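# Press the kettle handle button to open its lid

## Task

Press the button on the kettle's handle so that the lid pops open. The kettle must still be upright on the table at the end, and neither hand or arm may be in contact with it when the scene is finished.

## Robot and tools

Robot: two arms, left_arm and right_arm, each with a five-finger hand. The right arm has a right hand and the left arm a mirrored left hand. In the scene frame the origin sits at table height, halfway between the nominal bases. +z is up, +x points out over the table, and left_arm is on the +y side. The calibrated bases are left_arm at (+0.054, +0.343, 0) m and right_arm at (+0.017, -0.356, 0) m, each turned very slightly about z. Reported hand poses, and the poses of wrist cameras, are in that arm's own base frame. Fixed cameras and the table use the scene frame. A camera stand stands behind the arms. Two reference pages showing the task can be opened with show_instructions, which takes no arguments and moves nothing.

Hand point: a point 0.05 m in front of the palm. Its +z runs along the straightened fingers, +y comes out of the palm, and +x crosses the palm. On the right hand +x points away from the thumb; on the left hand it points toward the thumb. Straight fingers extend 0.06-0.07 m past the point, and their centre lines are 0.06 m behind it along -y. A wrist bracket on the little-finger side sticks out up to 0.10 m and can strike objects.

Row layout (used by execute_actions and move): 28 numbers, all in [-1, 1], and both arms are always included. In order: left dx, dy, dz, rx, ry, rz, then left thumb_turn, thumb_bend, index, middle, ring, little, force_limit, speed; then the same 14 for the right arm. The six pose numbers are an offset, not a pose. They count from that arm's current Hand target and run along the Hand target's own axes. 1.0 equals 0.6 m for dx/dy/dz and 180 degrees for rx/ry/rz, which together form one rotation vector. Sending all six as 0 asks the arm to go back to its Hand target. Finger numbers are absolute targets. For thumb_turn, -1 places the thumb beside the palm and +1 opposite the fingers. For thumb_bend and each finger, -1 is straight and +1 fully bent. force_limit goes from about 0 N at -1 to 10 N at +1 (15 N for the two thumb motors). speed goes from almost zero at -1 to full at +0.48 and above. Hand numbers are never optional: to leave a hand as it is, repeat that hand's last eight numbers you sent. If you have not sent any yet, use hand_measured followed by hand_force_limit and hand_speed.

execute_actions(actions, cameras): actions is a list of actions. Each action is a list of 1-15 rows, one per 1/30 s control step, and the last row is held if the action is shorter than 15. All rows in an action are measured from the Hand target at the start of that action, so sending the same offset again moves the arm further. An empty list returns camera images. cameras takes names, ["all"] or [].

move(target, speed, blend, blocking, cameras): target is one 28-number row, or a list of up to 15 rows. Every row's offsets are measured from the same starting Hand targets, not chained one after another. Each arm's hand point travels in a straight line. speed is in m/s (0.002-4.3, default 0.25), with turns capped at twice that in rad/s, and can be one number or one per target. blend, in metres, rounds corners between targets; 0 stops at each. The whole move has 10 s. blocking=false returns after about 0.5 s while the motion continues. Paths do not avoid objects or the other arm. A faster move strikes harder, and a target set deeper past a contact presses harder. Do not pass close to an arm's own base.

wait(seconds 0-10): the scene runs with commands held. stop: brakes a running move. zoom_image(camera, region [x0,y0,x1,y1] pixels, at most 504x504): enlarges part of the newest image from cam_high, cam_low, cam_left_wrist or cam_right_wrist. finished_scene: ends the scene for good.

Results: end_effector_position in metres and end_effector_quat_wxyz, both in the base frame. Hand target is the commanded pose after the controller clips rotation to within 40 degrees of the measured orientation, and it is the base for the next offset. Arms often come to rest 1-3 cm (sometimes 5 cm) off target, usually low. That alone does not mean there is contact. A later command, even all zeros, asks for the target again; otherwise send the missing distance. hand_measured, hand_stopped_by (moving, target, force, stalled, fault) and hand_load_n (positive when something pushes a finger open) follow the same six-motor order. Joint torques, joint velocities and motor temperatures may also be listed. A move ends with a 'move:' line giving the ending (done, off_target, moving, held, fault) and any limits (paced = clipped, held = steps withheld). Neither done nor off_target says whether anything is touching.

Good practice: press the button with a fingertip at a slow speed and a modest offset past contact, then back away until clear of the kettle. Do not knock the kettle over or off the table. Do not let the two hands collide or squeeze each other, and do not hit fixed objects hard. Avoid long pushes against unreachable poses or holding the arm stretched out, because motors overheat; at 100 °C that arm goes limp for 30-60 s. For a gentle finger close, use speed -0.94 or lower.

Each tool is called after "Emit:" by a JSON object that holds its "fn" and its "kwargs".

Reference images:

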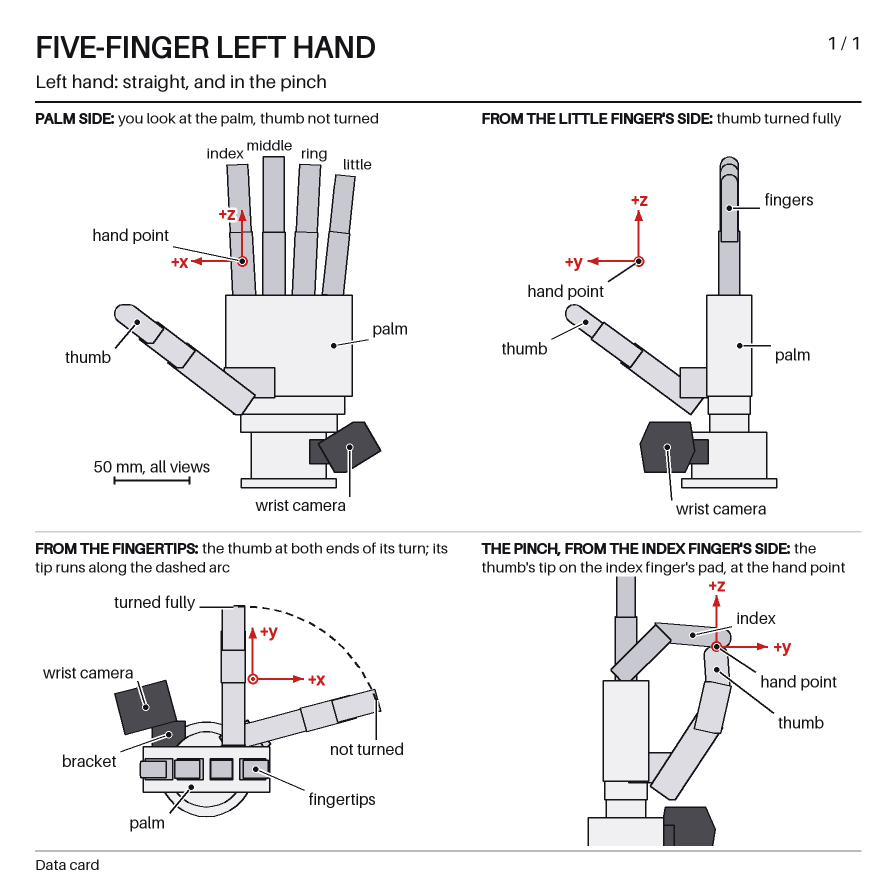

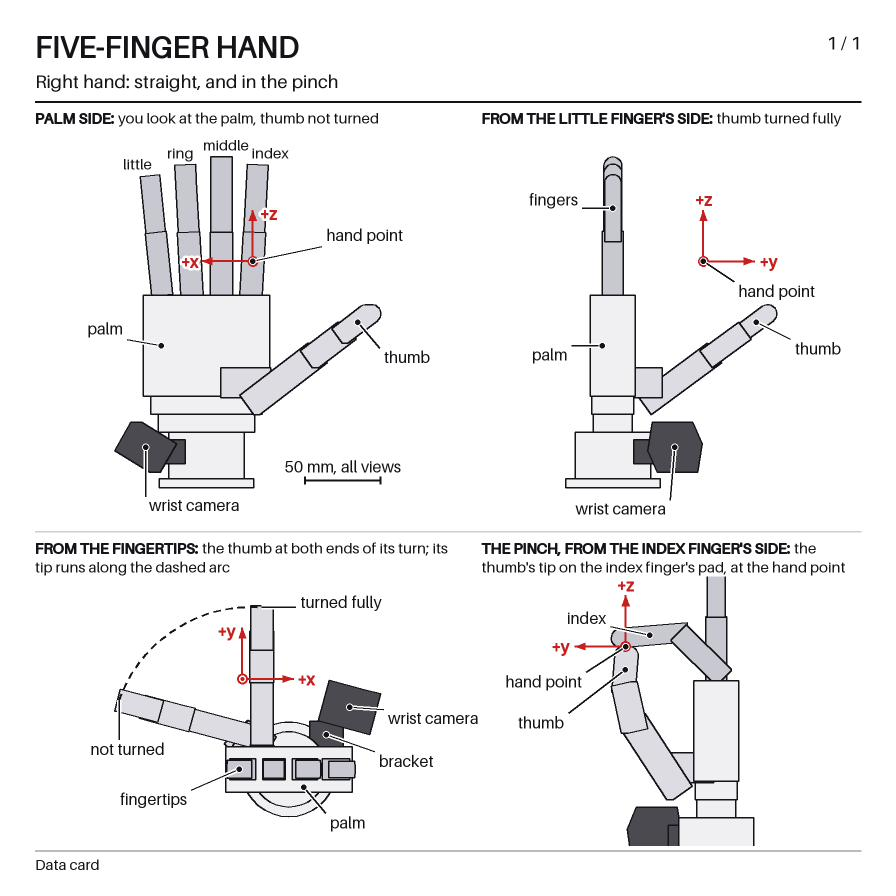

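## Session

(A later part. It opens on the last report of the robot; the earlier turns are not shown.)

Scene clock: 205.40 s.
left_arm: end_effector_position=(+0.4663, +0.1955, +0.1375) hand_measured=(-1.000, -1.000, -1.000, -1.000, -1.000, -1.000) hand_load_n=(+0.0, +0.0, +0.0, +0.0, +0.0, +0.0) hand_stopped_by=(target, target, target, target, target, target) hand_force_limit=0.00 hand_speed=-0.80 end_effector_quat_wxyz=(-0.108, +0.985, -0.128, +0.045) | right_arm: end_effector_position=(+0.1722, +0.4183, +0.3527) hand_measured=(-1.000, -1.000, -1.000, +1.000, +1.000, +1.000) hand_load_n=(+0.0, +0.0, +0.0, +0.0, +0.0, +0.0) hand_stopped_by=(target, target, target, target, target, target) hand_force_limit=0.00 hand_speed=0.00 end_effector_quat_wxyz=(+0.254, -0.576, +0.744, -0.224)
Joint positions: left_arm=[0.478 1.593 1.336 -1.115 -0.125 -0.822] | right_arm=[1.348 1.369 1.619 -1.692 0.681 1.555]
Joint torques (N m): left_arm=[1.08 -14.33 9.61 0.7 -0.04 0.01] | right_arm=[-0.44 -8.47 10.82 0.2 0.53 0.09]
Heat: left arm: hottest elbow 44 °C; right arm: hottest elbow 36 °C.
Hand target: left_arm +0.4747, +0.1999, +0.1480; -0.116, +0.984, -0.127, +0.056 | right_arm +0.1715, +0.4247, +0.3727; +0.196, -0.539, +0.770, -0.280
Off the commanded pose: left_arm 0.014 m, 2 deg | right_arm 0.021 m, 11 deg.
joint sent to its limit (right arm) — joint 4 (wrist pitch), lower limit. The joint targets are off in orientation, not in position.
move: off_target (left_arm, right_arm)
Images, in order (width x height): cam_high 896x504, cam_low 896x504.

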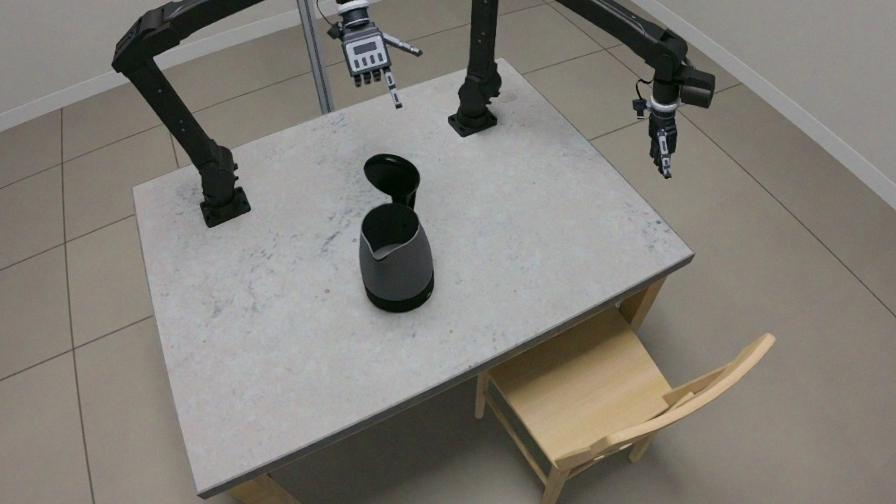

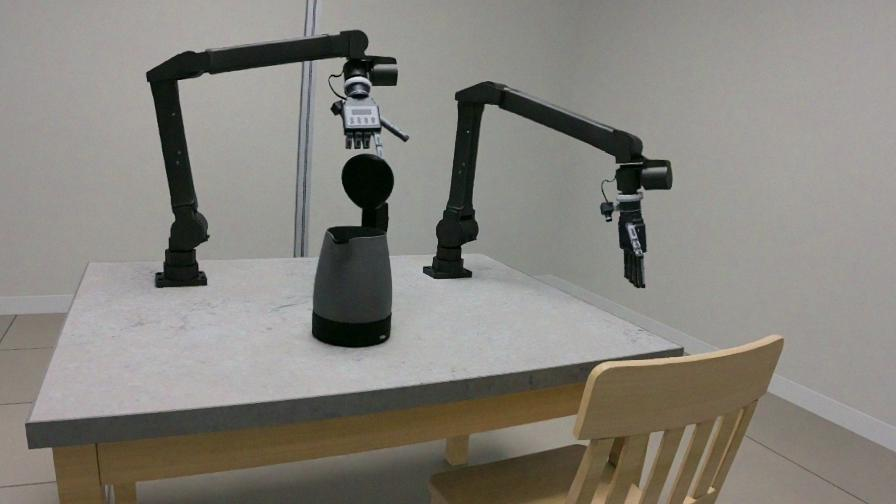

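Emit:
{"fn": "finished_scene", "kwargs": {}}

The scene is finished: the task was done.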